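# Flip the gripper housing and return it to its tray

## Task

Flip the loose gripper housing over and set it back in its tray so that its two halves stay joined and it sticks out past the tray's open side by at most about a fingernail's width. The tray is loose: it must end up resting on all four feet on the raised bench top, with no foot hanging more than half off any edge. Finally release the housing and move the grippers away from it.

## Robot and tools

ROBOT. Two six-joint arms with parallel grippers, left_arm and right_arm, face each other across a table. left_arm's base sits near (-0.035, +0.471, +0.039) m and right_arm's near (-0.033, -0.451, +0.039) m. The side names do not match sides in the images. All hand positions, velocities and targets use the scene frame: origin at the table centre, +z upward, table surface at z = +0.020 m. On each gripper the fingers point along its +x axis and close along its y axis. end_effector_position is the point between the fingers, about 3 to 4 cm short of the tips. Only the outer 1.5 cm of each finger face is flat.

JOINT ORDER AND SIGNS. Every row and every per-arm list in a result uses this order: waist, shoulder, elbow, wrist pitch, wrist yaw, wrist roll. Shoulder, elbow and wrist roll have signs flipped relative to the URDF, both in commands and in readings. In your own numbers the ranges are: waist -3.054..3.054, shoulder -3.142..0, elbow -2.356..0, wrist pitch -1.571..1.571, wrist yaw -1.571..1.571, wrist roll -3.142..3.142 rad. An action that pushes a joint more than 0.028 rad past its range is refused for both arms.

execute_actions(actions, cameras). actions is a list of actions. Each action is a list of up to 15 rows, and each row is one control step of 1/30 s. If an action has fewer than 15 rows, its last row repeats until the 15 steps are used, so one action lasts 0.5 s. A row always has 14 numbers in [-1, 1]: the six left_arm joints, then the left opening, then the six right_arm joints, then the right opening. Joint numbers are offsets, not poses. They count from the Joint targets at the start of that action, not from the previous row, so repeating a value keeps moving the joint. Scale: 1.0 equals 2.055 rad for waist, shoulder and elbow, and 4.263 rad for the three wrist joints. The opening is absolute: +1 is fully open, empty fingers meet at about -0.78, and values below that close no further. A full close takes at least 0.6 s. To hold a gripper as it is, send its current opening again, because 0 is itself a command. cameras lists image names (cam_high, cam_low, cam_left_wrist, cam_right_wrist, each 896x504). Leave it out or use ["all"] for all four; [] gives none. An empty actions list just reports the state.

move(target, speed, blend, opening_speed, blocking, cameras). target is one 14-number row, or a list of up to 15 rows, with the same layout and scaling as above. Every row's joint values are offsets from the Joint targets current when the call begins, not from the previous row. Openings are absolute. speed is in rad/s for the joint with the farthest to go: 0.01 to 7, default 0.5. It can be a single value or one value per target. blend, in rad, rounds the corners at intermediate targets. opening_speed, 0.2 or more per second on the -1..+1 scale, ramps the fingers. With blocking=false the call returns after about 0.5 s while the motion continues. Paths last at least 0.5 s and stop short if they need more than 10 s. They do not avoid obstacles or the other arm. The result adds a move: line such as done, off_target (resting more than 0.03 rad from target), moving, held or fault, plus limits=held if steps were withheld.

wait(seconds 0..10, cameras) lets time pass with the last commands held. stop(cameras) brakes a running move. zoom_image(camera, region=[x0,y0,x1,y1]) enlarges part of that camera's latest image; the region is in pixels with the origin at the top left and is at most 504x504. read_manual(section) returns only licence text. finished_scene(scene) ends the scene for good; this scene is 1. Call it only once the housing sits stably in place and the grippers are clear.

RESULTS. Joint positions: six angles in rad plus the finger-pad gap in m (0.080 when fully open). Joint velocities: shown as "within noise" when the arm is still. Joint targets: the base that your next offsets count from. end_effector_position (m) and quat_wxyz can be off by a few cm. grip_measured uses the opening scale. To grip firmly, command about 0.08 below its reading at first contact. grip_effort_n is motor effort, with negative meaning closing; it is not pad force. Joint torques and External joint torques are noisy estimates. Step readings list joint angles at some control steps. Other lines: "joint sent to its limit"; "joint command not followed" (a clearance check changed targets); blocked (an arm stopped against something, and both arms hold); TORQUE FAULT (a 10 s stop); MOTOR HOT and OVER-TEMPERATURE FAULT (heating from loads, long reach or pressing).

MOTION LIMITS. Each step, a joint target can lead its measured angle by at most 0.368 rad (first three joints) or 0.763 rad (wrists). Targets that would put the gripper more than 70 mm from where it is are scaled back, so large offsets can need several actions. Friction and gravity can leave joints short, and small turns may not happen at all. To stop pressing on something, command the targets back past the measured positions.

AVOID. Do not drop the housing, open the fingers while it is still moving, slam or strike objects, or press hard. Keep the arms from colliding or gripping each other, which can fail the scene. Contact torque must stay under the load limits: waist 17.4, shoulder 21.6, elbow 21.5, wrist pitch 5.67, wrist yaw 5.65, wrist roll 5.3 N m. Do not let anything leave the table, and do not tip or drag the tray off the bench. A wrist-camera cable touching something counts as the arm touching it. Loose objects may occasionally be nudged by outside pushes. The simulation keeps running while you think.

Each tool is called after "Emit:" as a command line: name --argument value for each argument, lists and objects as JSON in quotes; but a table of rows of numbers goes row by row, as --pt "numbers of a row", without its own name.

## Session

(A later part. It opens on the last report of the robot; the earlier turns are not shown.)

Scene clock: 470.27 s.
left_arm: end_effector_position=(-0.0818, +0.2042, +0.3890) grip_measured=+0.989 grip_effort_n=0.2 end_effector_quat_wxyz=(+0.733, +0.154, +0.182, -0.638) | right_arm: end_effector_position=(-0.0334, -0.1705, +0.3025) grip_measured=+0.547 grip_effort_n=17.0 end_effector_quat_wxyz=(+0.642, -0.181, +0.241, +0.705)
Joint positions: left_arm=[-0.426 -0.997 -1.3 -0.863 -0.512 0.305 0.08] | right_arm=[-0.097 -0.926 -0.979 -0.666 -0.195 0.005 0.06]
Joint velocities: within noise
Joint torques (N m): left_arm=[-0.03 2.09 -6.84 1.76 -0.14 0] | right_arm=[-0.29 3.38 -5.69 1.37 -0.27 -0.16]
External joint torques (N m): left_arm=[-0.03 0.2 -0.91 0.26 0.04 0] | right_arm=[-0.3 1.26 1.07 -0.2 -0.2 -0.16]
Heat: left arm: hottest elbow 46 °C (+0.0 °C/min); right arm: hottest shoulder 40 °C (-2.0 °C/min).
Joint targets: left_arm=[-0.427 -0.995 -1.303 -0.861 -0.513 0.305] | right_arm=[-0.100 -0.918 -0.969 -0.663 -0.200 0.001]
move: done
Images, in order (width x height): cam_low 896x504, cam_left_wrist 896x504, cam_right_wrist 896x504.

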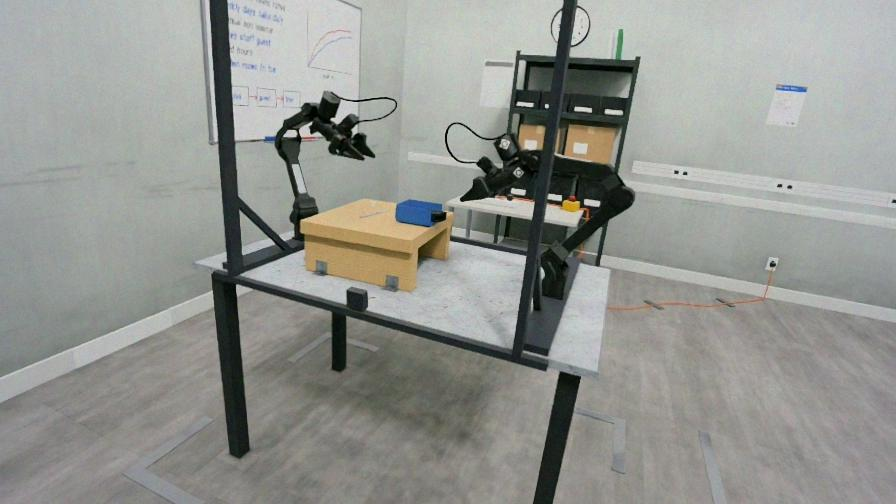

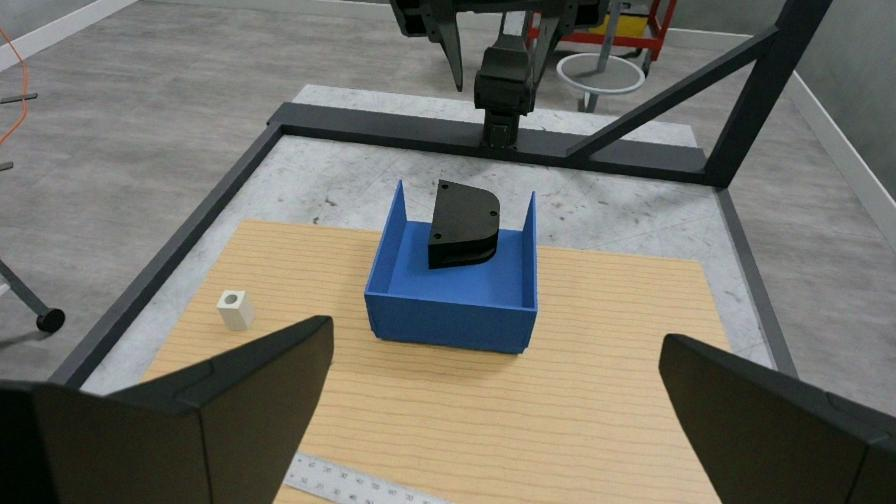

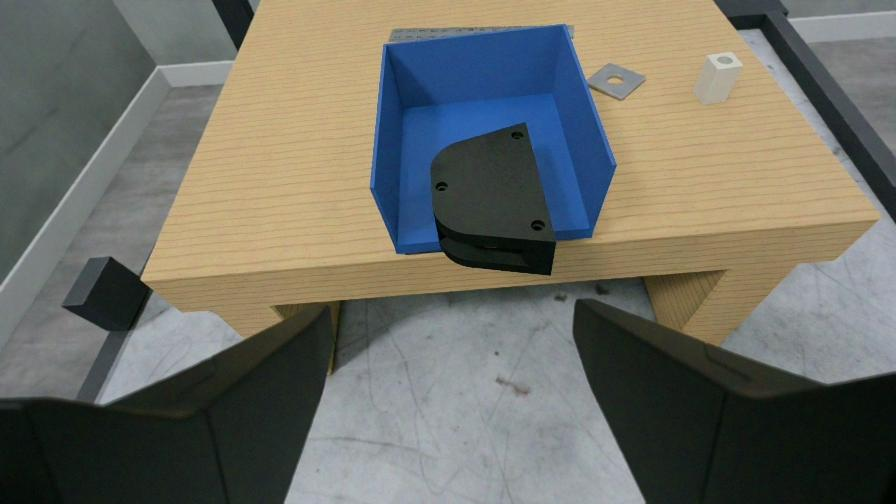

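Emit:
move --target '[0,0,0,0,0,0,0.989,-0.0311,-0.0122,0.3971,0.3406,-0.0117,0,0.62]' --speed 0.8

Emit:
zoom_image --camera "cam_low" --region '[370, 130, 530, 250]'

Emit:
zoom_image --camera "cam_right_wrist" --region '[250, 50, 680, 450]'

Scene clock: 505.00 s.
left_arm: end_effector_position=(-0.0818, +0.2042, +0.3890) grip_measured=+0.989 grip_effort_n=0.2 end_effector_quat_wxyz=(+0.733, +0.154, +0.182, -0.638) | right_arm: end_effector_position=(-0.0202, -0.1545, +0.2288) grip_measured=+0.617 grip_effort_n=17.0 end_effector_quat_wxyz=(+0.679, +0.001, -0.006, +0.735)
Joint positions: left_arm=[-0.426 -0.997 -1.3 -0.863 -0.512 0.305 0.08] | right_arm=[-0.161 -0.938 -0.162 0.786 -0.245 0.004 0.063]
Joint velocities: within noise
Joint torques (N m): left_arm=[-0.03 2.08 -6.83 1.74 -0.14 -0.01] | right_arm=[-0.39 1.74 -5.35 1.48 -0.18 -0.18]
External joint torques (N m): left_arm=[-0.01 0.28 -0.97 0.26 0.02 -0.01] | right_arm=[-0.39 -0.06 1.04 -0.19 -0.18 -0.18]
Heat: left arm: hottest elbow 46 °C (+0.0 °C/min); right arm: hottest wrist pitch 38 °C (+2.0 °C/min).
Joint targets: left_arm=[-0.427 -0.995 -1.303 -0.861 -0.513 0.305] | right_arm=[-0.164 -0.943 -0.153 0.789 -0.250 0.000]
move: done

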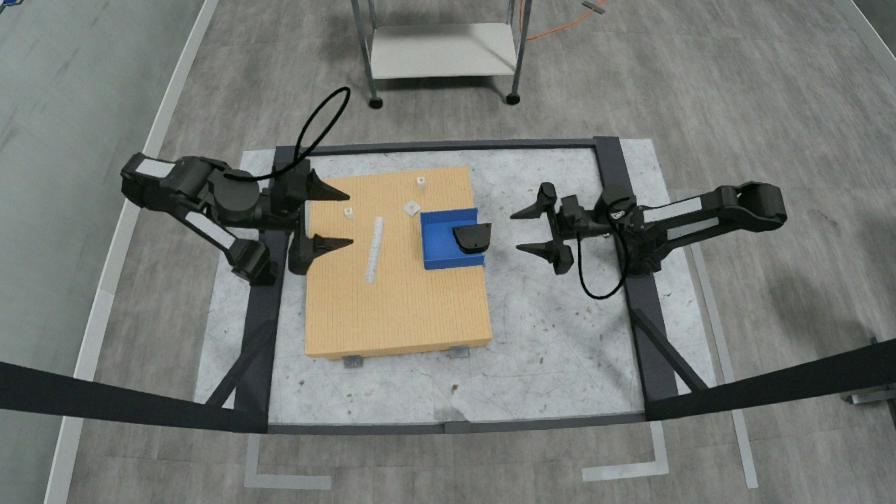

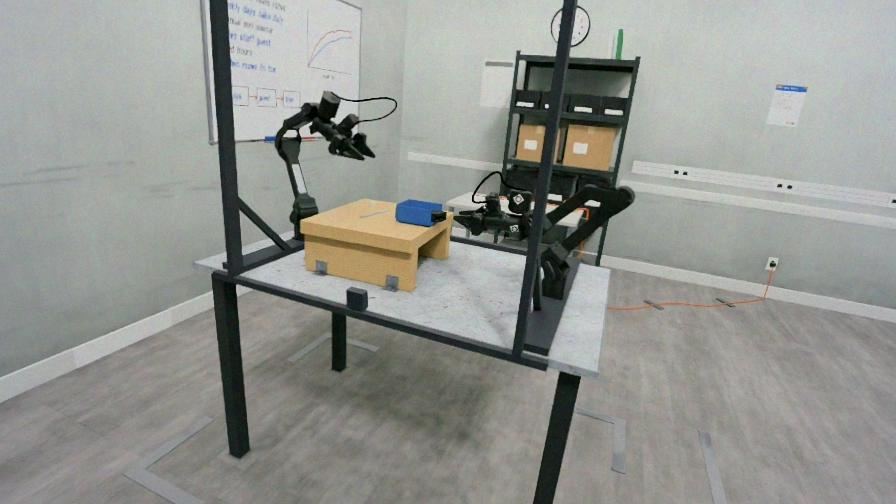

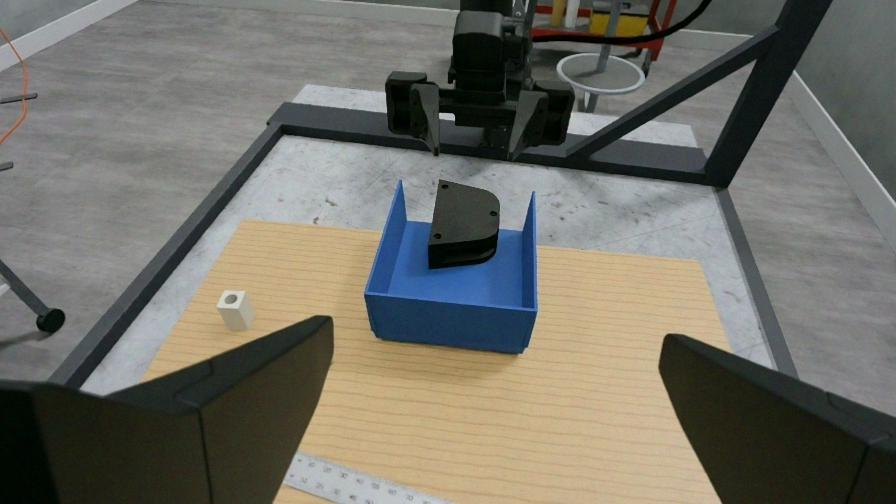

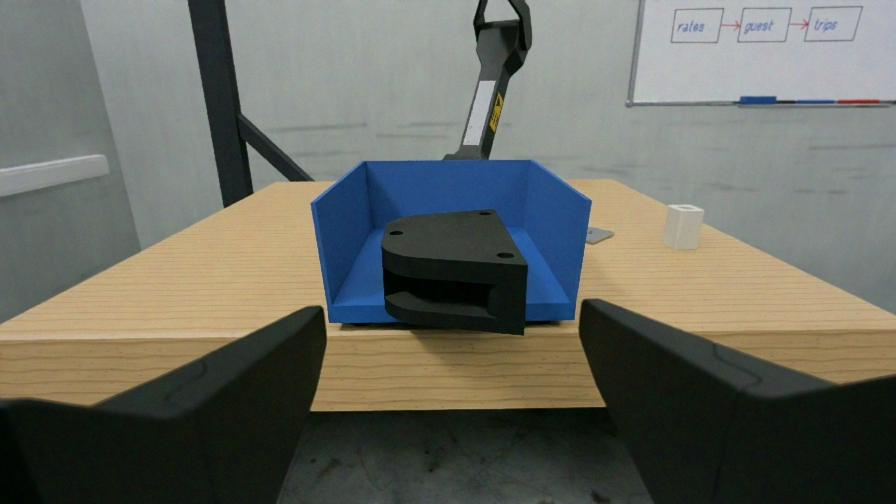

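Scaled by 3.150 from the camera's 896x504 image, which has a finer 1280x720 frame.

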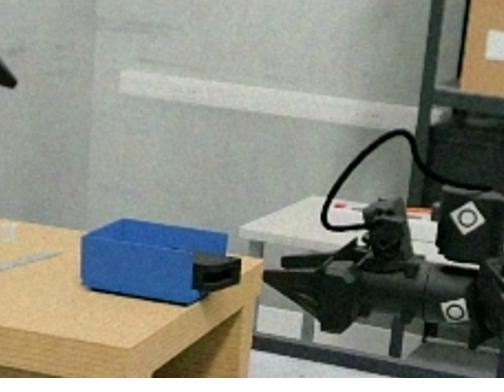

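Scaled by 1.172 from the camera's 896x504 image, which has a finer 1280x720 frame.

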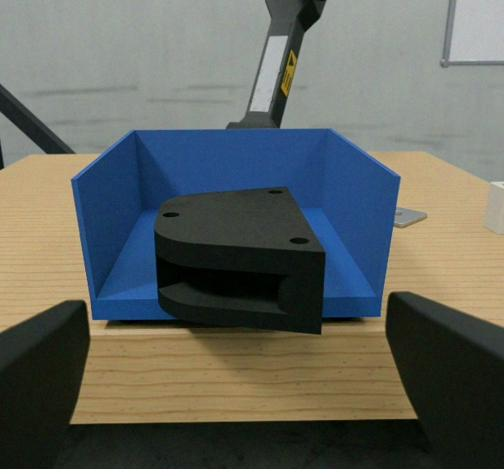

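Emit:
move --target '[0,0,0,0,0,0,0.989,0.0305,-0.1619,-0.0676,0.0457,0.0148,0,0.62]' --speed 0.2

Emit:
zoom_image --camera "cam_low" --region '[380, 180, 490, 250]'

Emit:
zoom_image --camera "cam_left_wrist" --region '[370, 60, 590, 310]'

Scene clock: 536.33 s.
left_arm: end_effector_position=(-0.0818, +0.2042, +0.3890) grip_measured=+0.989 grip_effort_n=0.2 end_effector_quat_wxyz=(+0.733, +0.154, +0.182, -0.638) | right_arm: end_effector_position=(-0.0239, -0.1079, +0.2222) grip_measured=+0.617 grip_effort_n=17.0 end_effector_quat_wxyz=(+0.678, -0.003, +0.001, +0.735)
Joint positions: left_arm=[-0.426 -0.997 -1.3 -0.863 -0.512 0.305 0.08] | right_arm=[-0.104 -1.268 -0.282 0.981 -0.191 0.004 0.063]
Joint velocities: within noise
Joint torques (N m): left_arm=[-0.04 2.07 -6.86 1.75 -0.14 -0.01] | right_arm=[0.28 3.08 -6.69 1.48 0.17 -0.16]
External joint torques (N m): left_arm=[-0.03 0.21 -0.97 0.27 0.02 -0.01] | right_arm=[0.26 -0.37 -0.94 -0.22 0.18 -0.16]
Heat: left arm: hottest elbow 46 °C (+0.0 °C/min); right arm: hottest wrist pitch 41 °C (+5.1 °C/min).
Joint targets: left_arm=[-0.427 -0.995 -1.303 -0.861 -0.513 0.305] | right_arm=[-0.101 -1.275 -0.292 0.984 -0.187 0.000]
move: done

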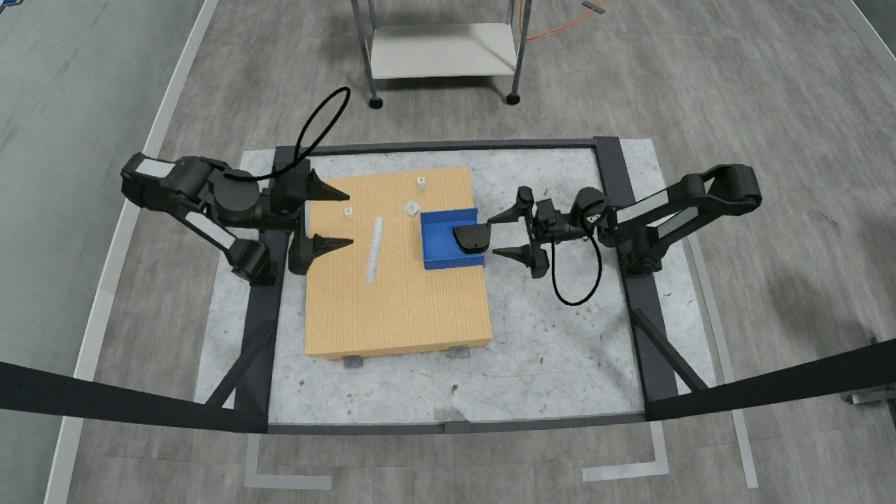

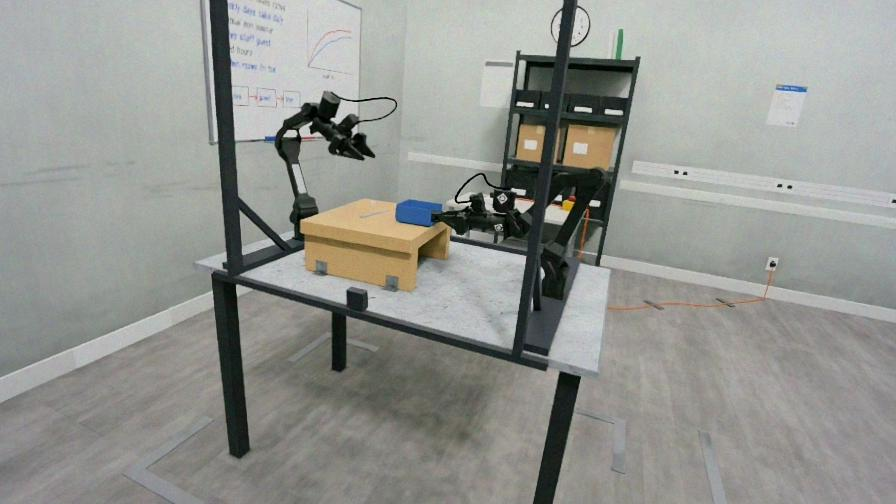

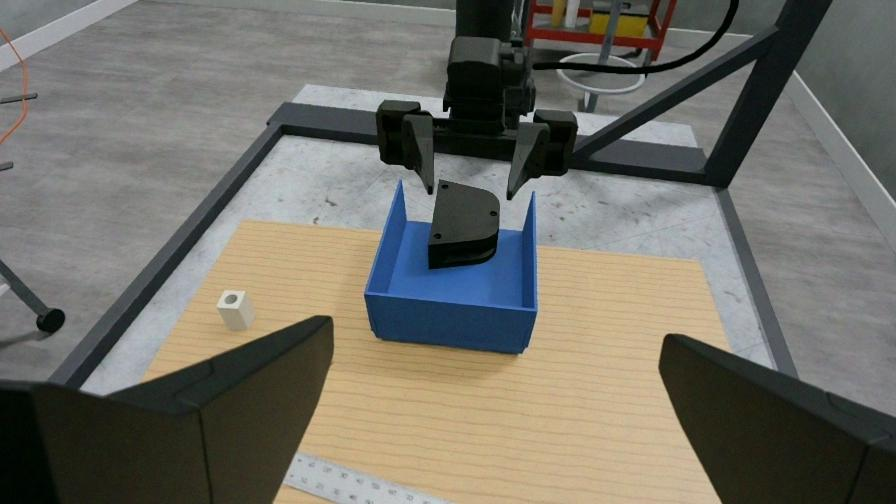

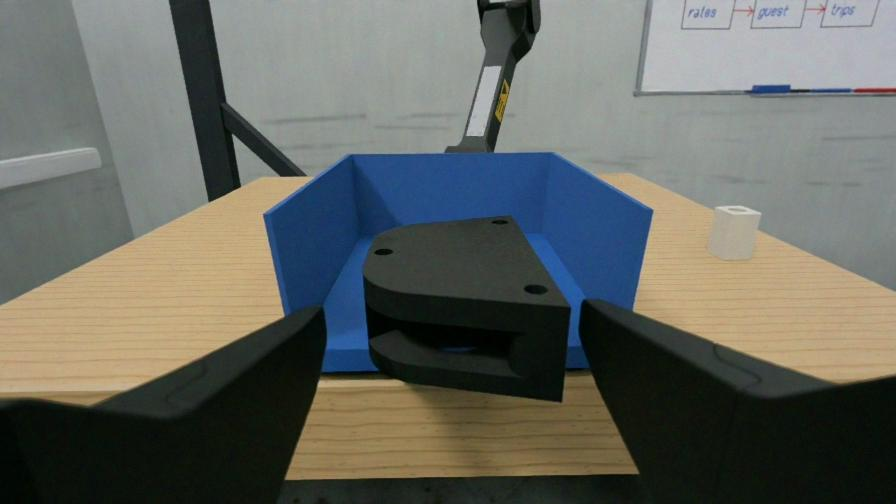

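Scaled by 4.582 from the camera's 896x504 image, which has a finer 1280x720 frame.

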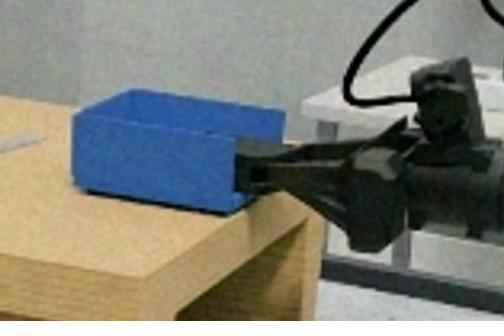

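Scaled by 2.016 from the camera's 896x504 image, which has a finer 1280x720 frame.

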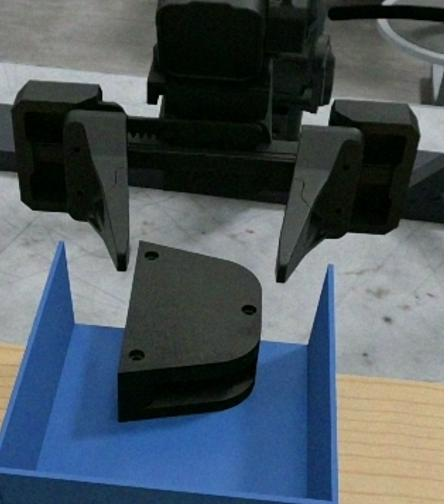

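Emit:
move --pt "0 0 0 0 0 0 0.989 -0.0307 0.1616 0.0676 -0.0457 -0.0148 0 0.62" --pt "0 0 0 0 0 0 0.989 -0.0307 0.1616 0.0676 -0.0457 -0.0148 0.7342 0.62" --pt "0 0 0 0 0 0 0.989 0 0.0047 -0.0024 -0.0036 0 0.7342 0.62" --speed '[0.3,1.2,0.2]'

Emit:
zoom_image --camera "cam_low" --region '[380, 180, 490, 250]'

Emit:
zoom_image --camera "cam_left_wrist" --region '[370, 60, 590, 310]'

Scene clock: 576.57 s.
left_arm: end_effector_position=(-0.0818, +0.2042, +0.3890) grip_measured=+0.989 grip_effort_n=-0.2 end_effector_quat_wxyz=(+0.733, +0.154, +0.182, -0.638) | right_arm: end_effector_position=(-0.0239, -0.1078, +0.2240) grip_measured=+0.617 grip_effort_n=15.6 end_effector_quat_wxyz=(-0.003, +0.678, +0.735, -0.008)
Joint positions: left_arm=[-0.426 -0.997 -1.3 -0.863 -0.512 0.305 0.08] | right_arm=[-0.104 -1.259 -0.287 0.966 -0.191 3.126 0.063]
Joint velocities: within noise
Joint torques (N m): left_arm=[-0.02 2.1 -6.84 1.75 -0.14 -0.01] | right_arm=[0.21 2.99 -6.77 1.52 0.2 0.16]
External joint torques (N m): left_arm=[0 0.26 -0.94 0.26 0.02 0] | right_arm=[0.18 -0.43 -1.01 -0.16 0.21 0.16]
Heat: left arm: hottest elbow 46 °C (+0.0 °C/min); right arm: hottest wrist pitch 40 °C (+1.0 °C/min).
Joint targets: left_arm=[-0.427 -0.995 -1.303 -0.861 -0.513 0.305] | right_arm=[-0.101 -1.266 -0.297 0.969 -0.187 3.130]
move: done

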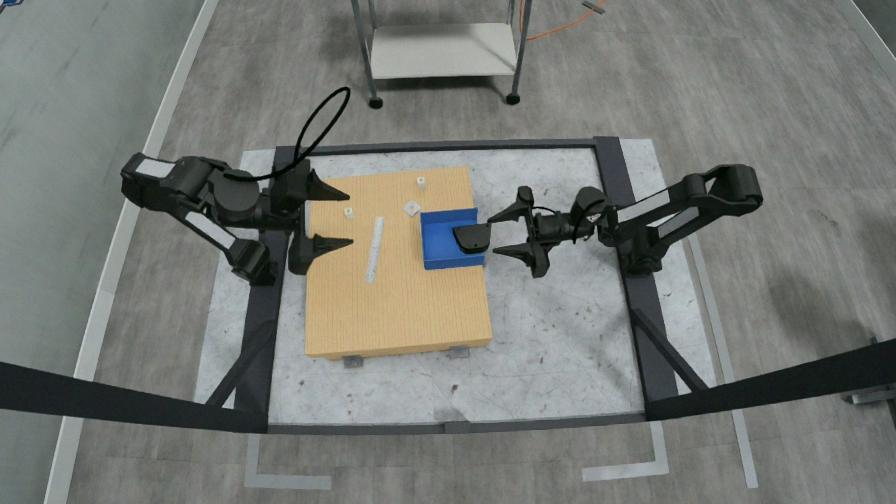

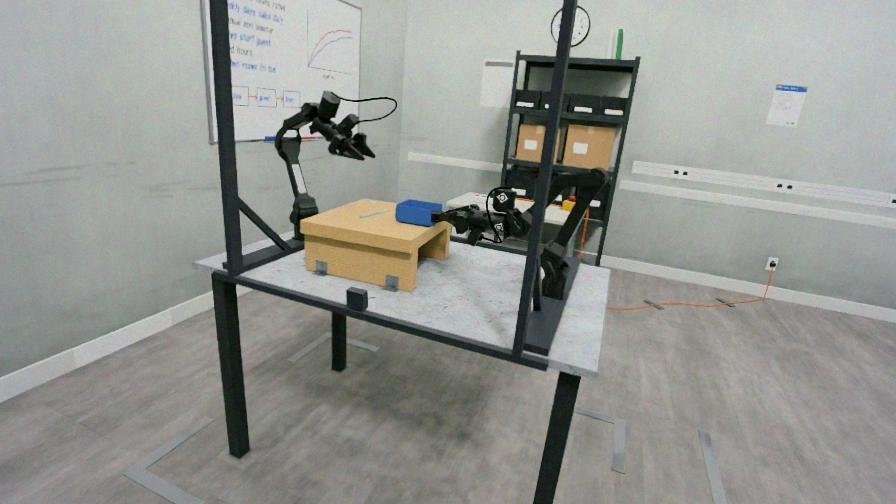

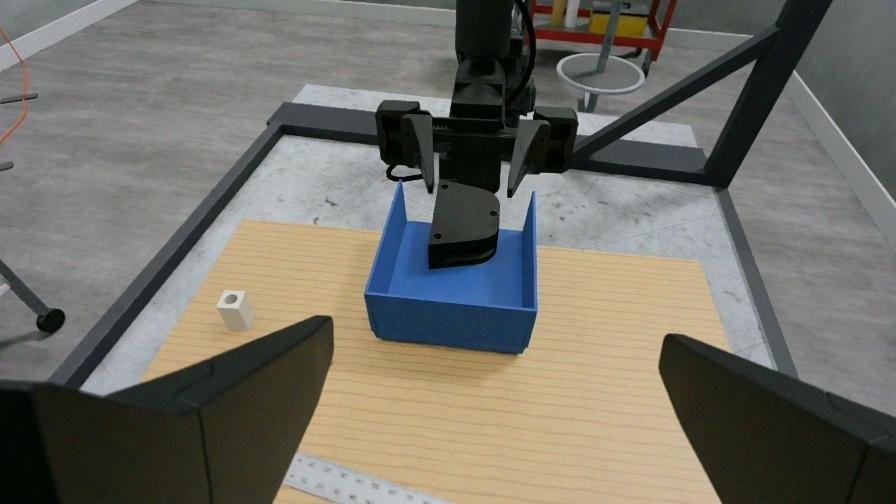

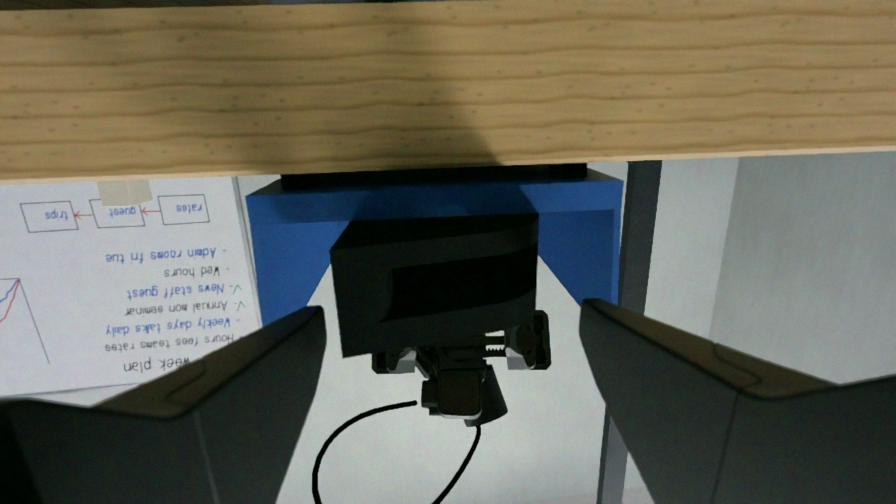

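Scaled by 4.582 from the camera's 896x504 image, which has a finer 1280x720 frame.

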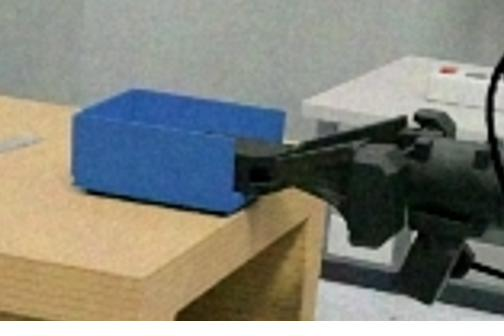

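Scaled by 2.016 from the camera's 896x504 image, which has a finer 1280x720 frame.

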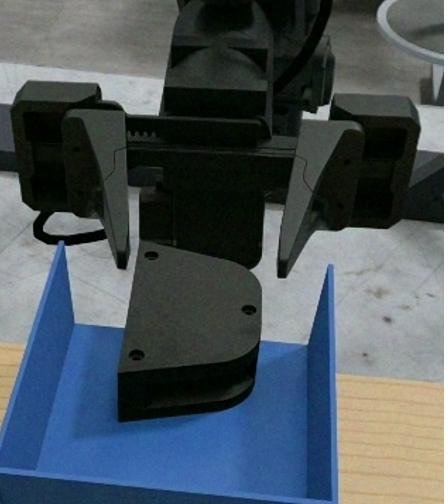

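Emit:
move --pt "0 0 0 0 0 0 0.989 0 -0.0107 0.0054 0.0077 0 0 0.62" --pt "0 0 0 0 0 0 0.989 0.0136 -0.0925 -0.0524 0.0192 0.0066 0 0.62" --speed '[0.1,0.08]'

Emit:
zoom_image --camera "cam_low" --region '[380, 180, 490, 250]'

Emit:
zoom_image --camera "cam_left_wrist" --region '[370, 110, 590, 360]'

Scene clock: 607.63 s.
left_arm: end_effector_position=(-0.0818, +0.2042, +0.3890) grip_measured=+0.989 grip_effort_n=0.2 end_effector_quat_wxyz=(+0.733, +0.154, +0.182, -0.638) | right_arm: end_effector_position=(-0.0266, -0.0731, +0.2204) grip_measured=+0.617 grip_effort_n=15.6 end_effector_quat_wxyz=(-0.004, +0.678, +0.735, -0.008)
Joint positions: left_arm=[-0.426 -0.997 -1.3 -0.863 -0.512 0.305 0.08] | right_arm=[-0.076 -1.447 -0.395 1.048 -0.163 3.126 0.063]
Joint velocities: within noise
Joint torques (N m): left_arm=[-0.03 2.1 -6.85 1.75 -0.13 -0.01] | right_arm=[0.3 3.97 -6.4 1.49 0.14 0.17]
External joint torques (N m): left_arm=[-0.02 0.18 -0.93 0.26 0.04 -0.01] | right_arm=[0.27 -0.62 -0.88 -0.21 0.15 0.16]
Heat: left arm: hottest elbow 46 °C (+0.0 °C/min); right arm: hottest wrist pitch 42 °C (+2.0 °C/min).
Joint targets: left_arm=[-0.427 -0.995 -1.303 -0.861 -0.513 0.305] | right_arm=[-0.073 -1.456 -0.405 1.050 -0.159 3.130]
move: done

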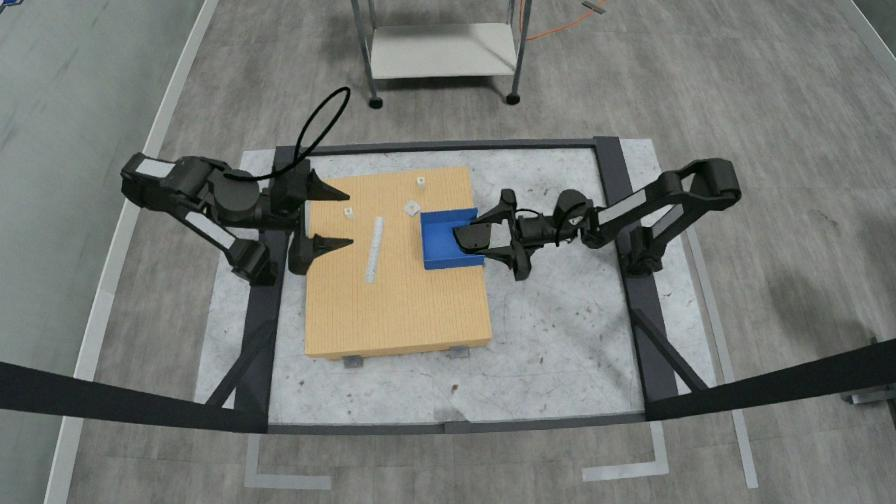

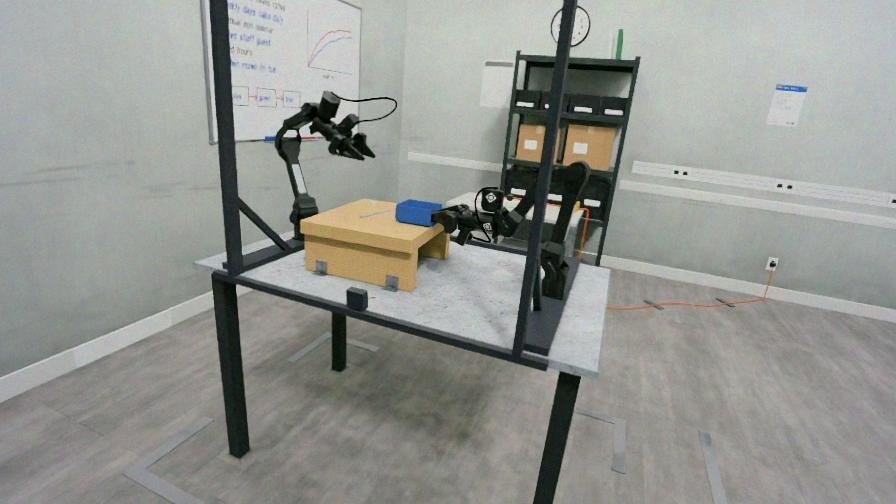

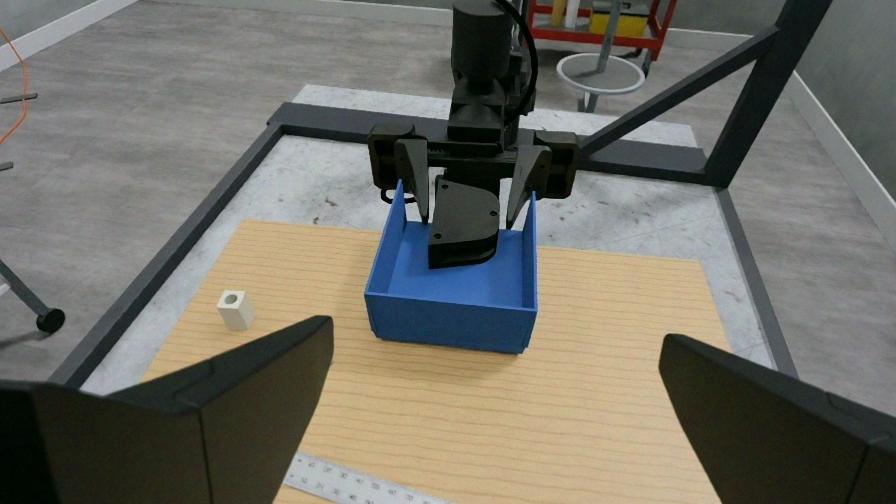

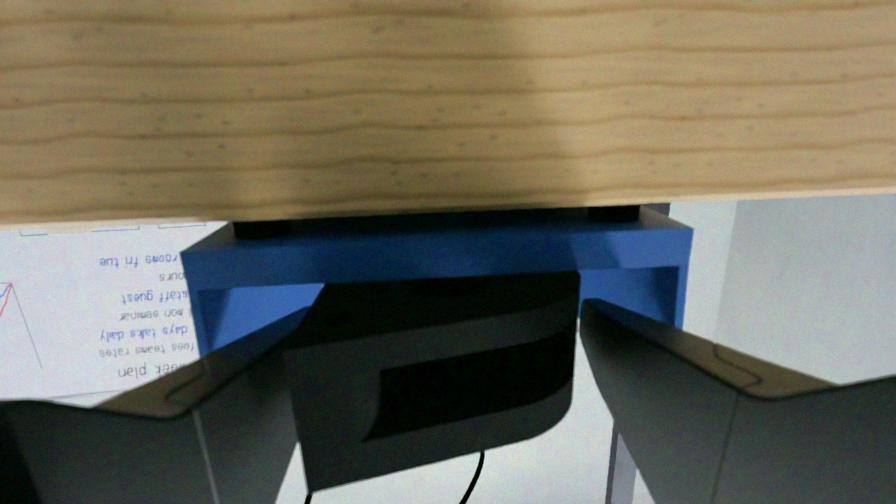

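Scaled by 4.582 from the camera's 896x504 image, which has a finer 1280x720 frame.

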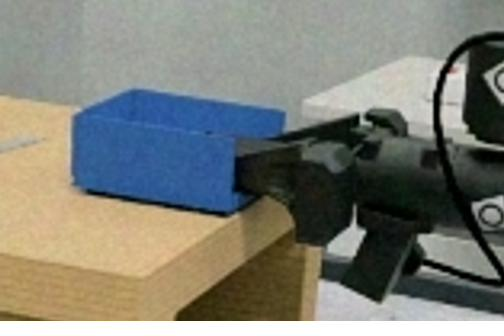

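Scaled by 2.016 from the camera's 896x504 image, which has a finer 1280x720 frame.

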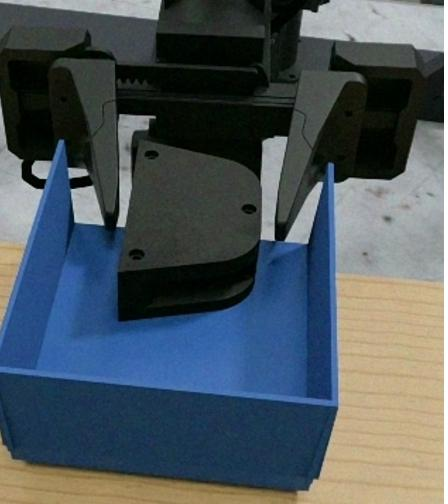

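Emit:
move --pt "0 0 0 0 0 0 0.989 0 0 0 0 0 0 0.36" --pt "0 0 0 0 0 0 0.989 0 0 0 0 0 0 0.25" --speed 0.1 --opening_speed 0.3

Emit:
zoom_image --camera "cam_left_wrist" --region '[370, 110, 590, 360]'

Scene clock: 616.83 s.
left_arm: end_effector_position=(-0.0818, +0.2042, +0.3890) grip_measured=+0.989 grip_effort_n=0.2 end_effector_quat_wxyz=(+0.733, +0.154, +0.182, -0.638) | right_arm: end_effector_position=(-0.0265, -0.0730, +0.2205) grip_measured=+0.318 grip_effort_n=-83.5 end_effector_quat_wxyz=(-0.004, +0.678, +0.735, -0.007)
Joint positions: left_arm=[-0.426 -0.997 -1.3 -0.863 -0.512 0.305 0.08] | right_arm=[-0.076 -1.448 -0.395 1.048 -0.163 3.126 0.049]
Joint velocities: within noise
Joint torques (N m): left_arm=[-0.01 2.07 -6.85 1.75 -0.14 -0.01] | right_arm=[0.39 3.97 -6.48 1.49 0.18 0.13]
External joint torques (N m): left_arm=[-0.01 0.25 -1.03 0.28 0.03 -0.01] | right_arm=[0.34 -0.6 -0.99 -0.21 0.19 0.13]
Heat: left arm: hottest elbow 46 °C (+0.0 °C/min); right arm: hottest wrist pitch 41 °C (+1.0 °C/min).
Joint targets: left_arm=[-0.427 -0.995 -1.303 -0.861 -0.513 0.305] | right_arm=[-0.073 -1.456 -0.405 1.050 -0.159 3.131]
move: done

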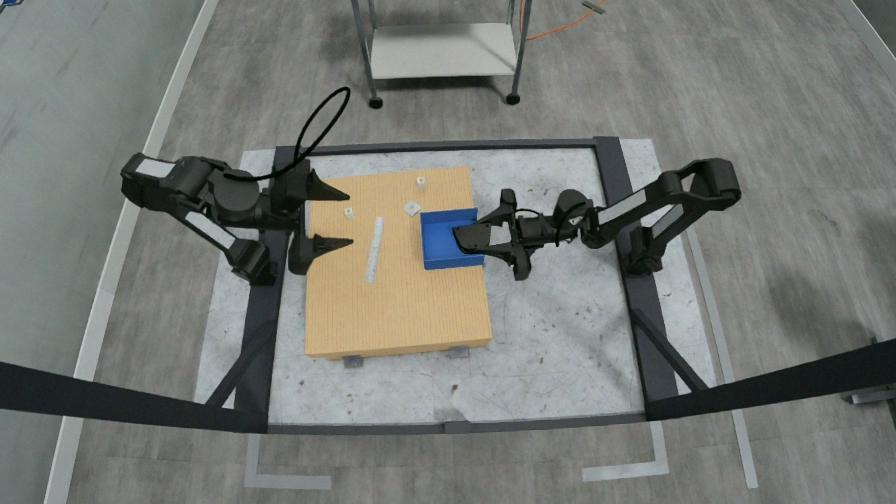

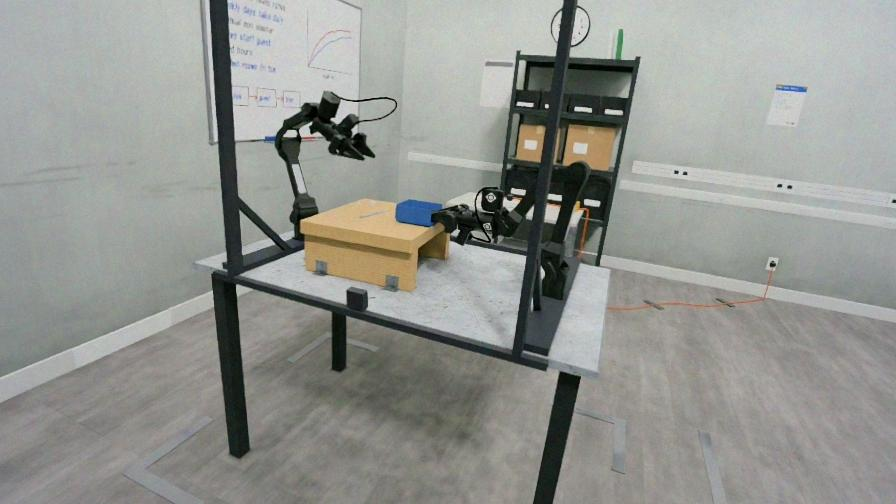

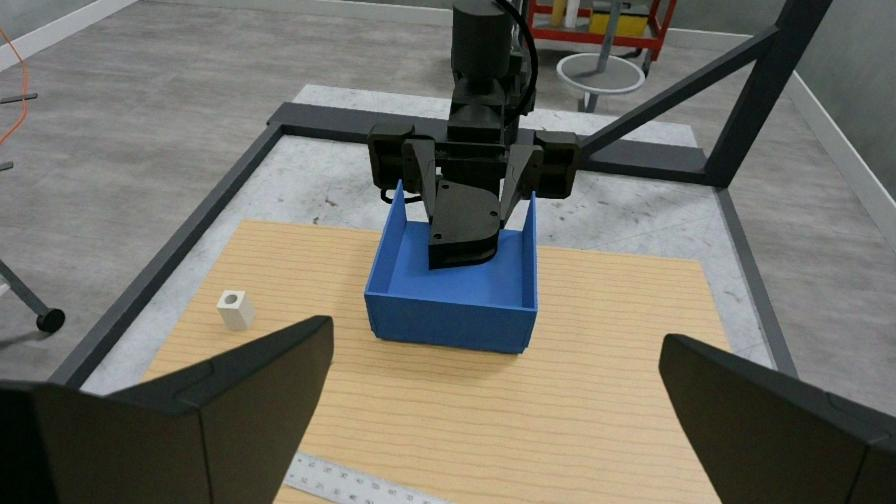

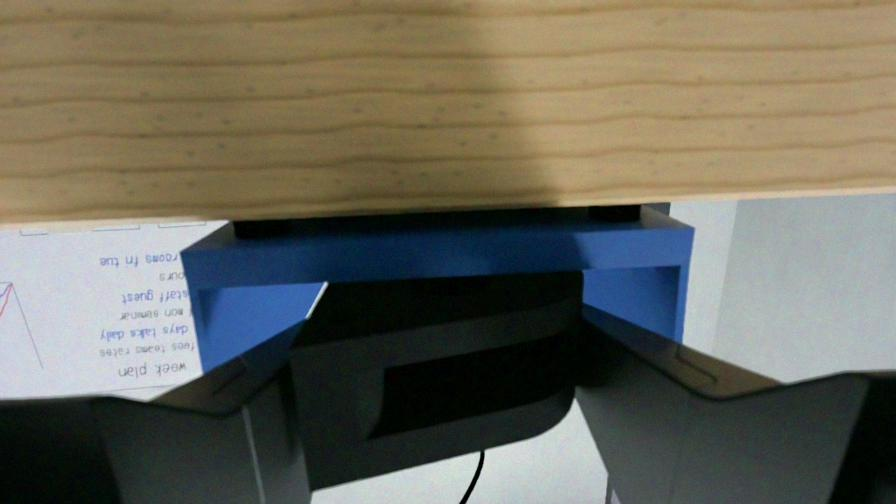

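Scaled by 2.016 from the camera's 896x504 image, which has a finer 1280x720 frame.

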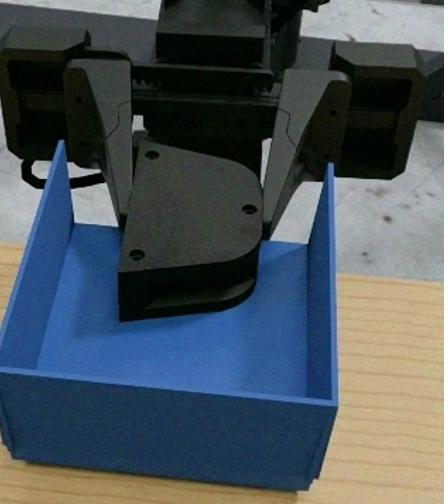

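Emit:
move --target '[0,0,0,0,0,0,0.989,0,0.0313,-0.0153,-0.0222,0,0,0.25]' --speed 0.1

Emit:
zoom_image --camera "cam_left_wrist" --region '[370, 110, 590, 360]'

Scene clock: 625.87 s.
left_arm: end_effector_position=(-0.0818, +0.2042, +0.3890) grip_measured=+0.989 grip_effort_n=0.2 end_effector_quat_wxyz=(+0.733, +0.154, +0.182, -0.638) | right_arm: end_effector_position=(-0.0264, -0.0714, +0.2288) grip_measured=+0.318 grip_effort_n=-83.5 end_effector_quat_wxyz=(+0.002, +0.678, +0.735, -0.014)
Joint positions: left_arm=[-0.426 -0.997 -1.3 -0.863 -0.512 0.305 0.08] | right_arm=[-0.076 -1.403 -0.426 0.956 -0.163 3.127 0.049]
Joint velocities: within noise
Joint torques (N m): left_arm=[-0.03 2.08 -6.82 1.75 -0.13 -0.02] | right_arm=[0.27 5.77 -6.78 1.36 0.18 0.13]
External joint torques (N m): left_arm=[-0.02 0.19 -0.91 0.26 0.03 -0.01] | right_arm=[0.25 1.31 -1.03 -0.33 0.18 0.13]
Heat: left arm: hottest elbow 46 °C (+0.0 °C/min); right arm: hottest wrist pitch 40 °C (+0.0 °C/min).
Joint targets: left_arm=[-0.427 -0.995 -1.303 -0.861 -0.513 0.305] | right_arm=[-0.073 -1.392 -0.436 0.956 -0.159 3.131]
move: done

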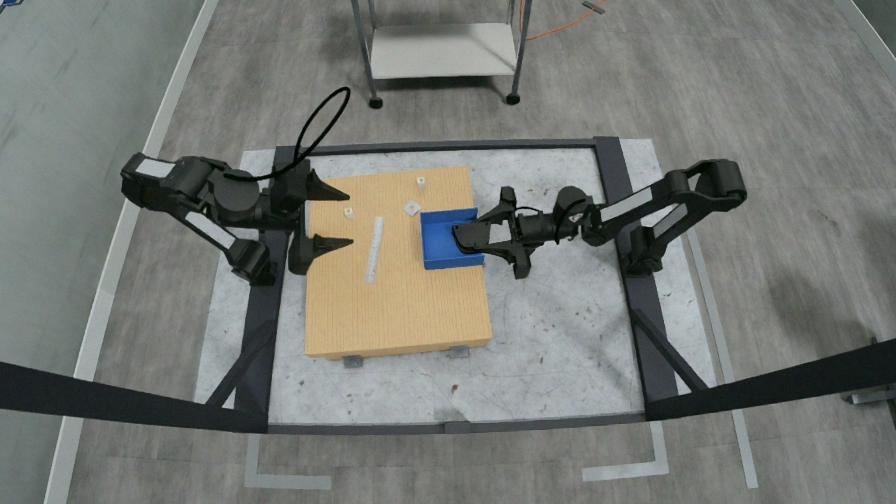

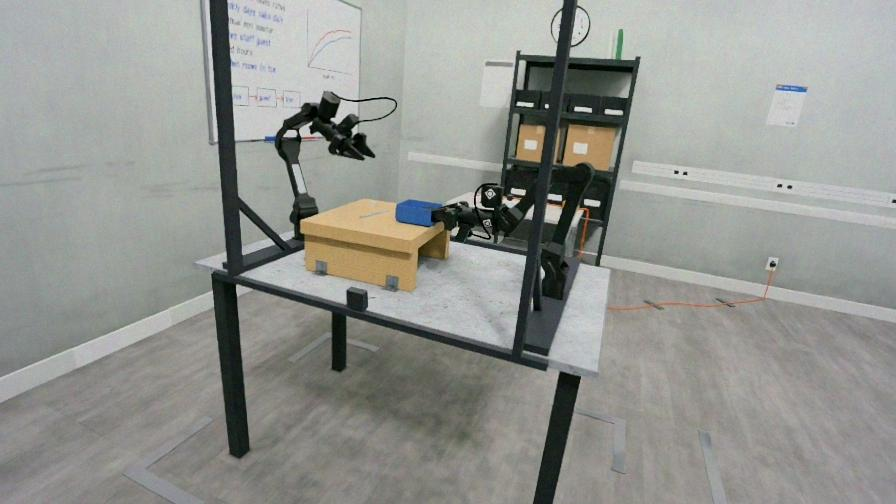

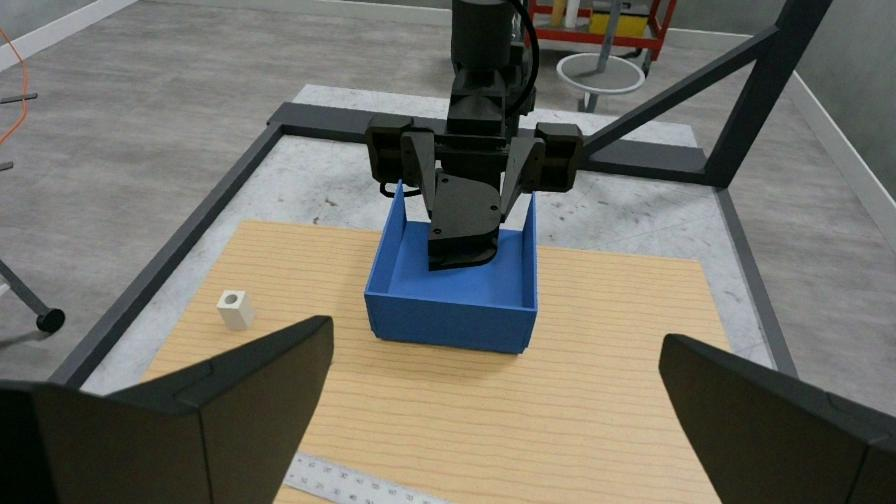

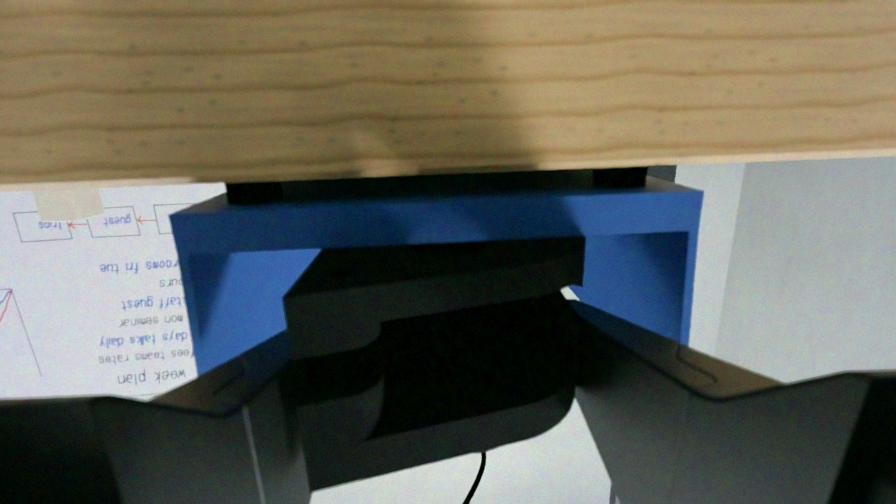

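Scaled by 2.016 from the camera's 896x504 image, which has a finer 1280x720 frame.

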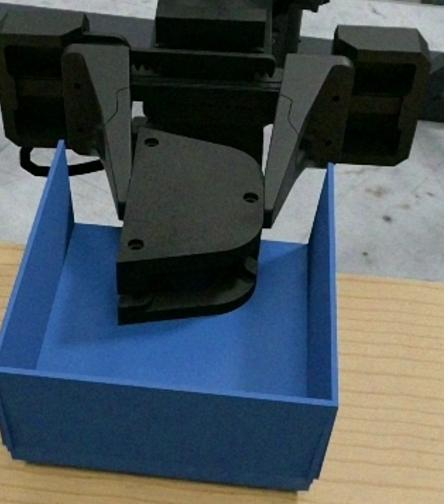

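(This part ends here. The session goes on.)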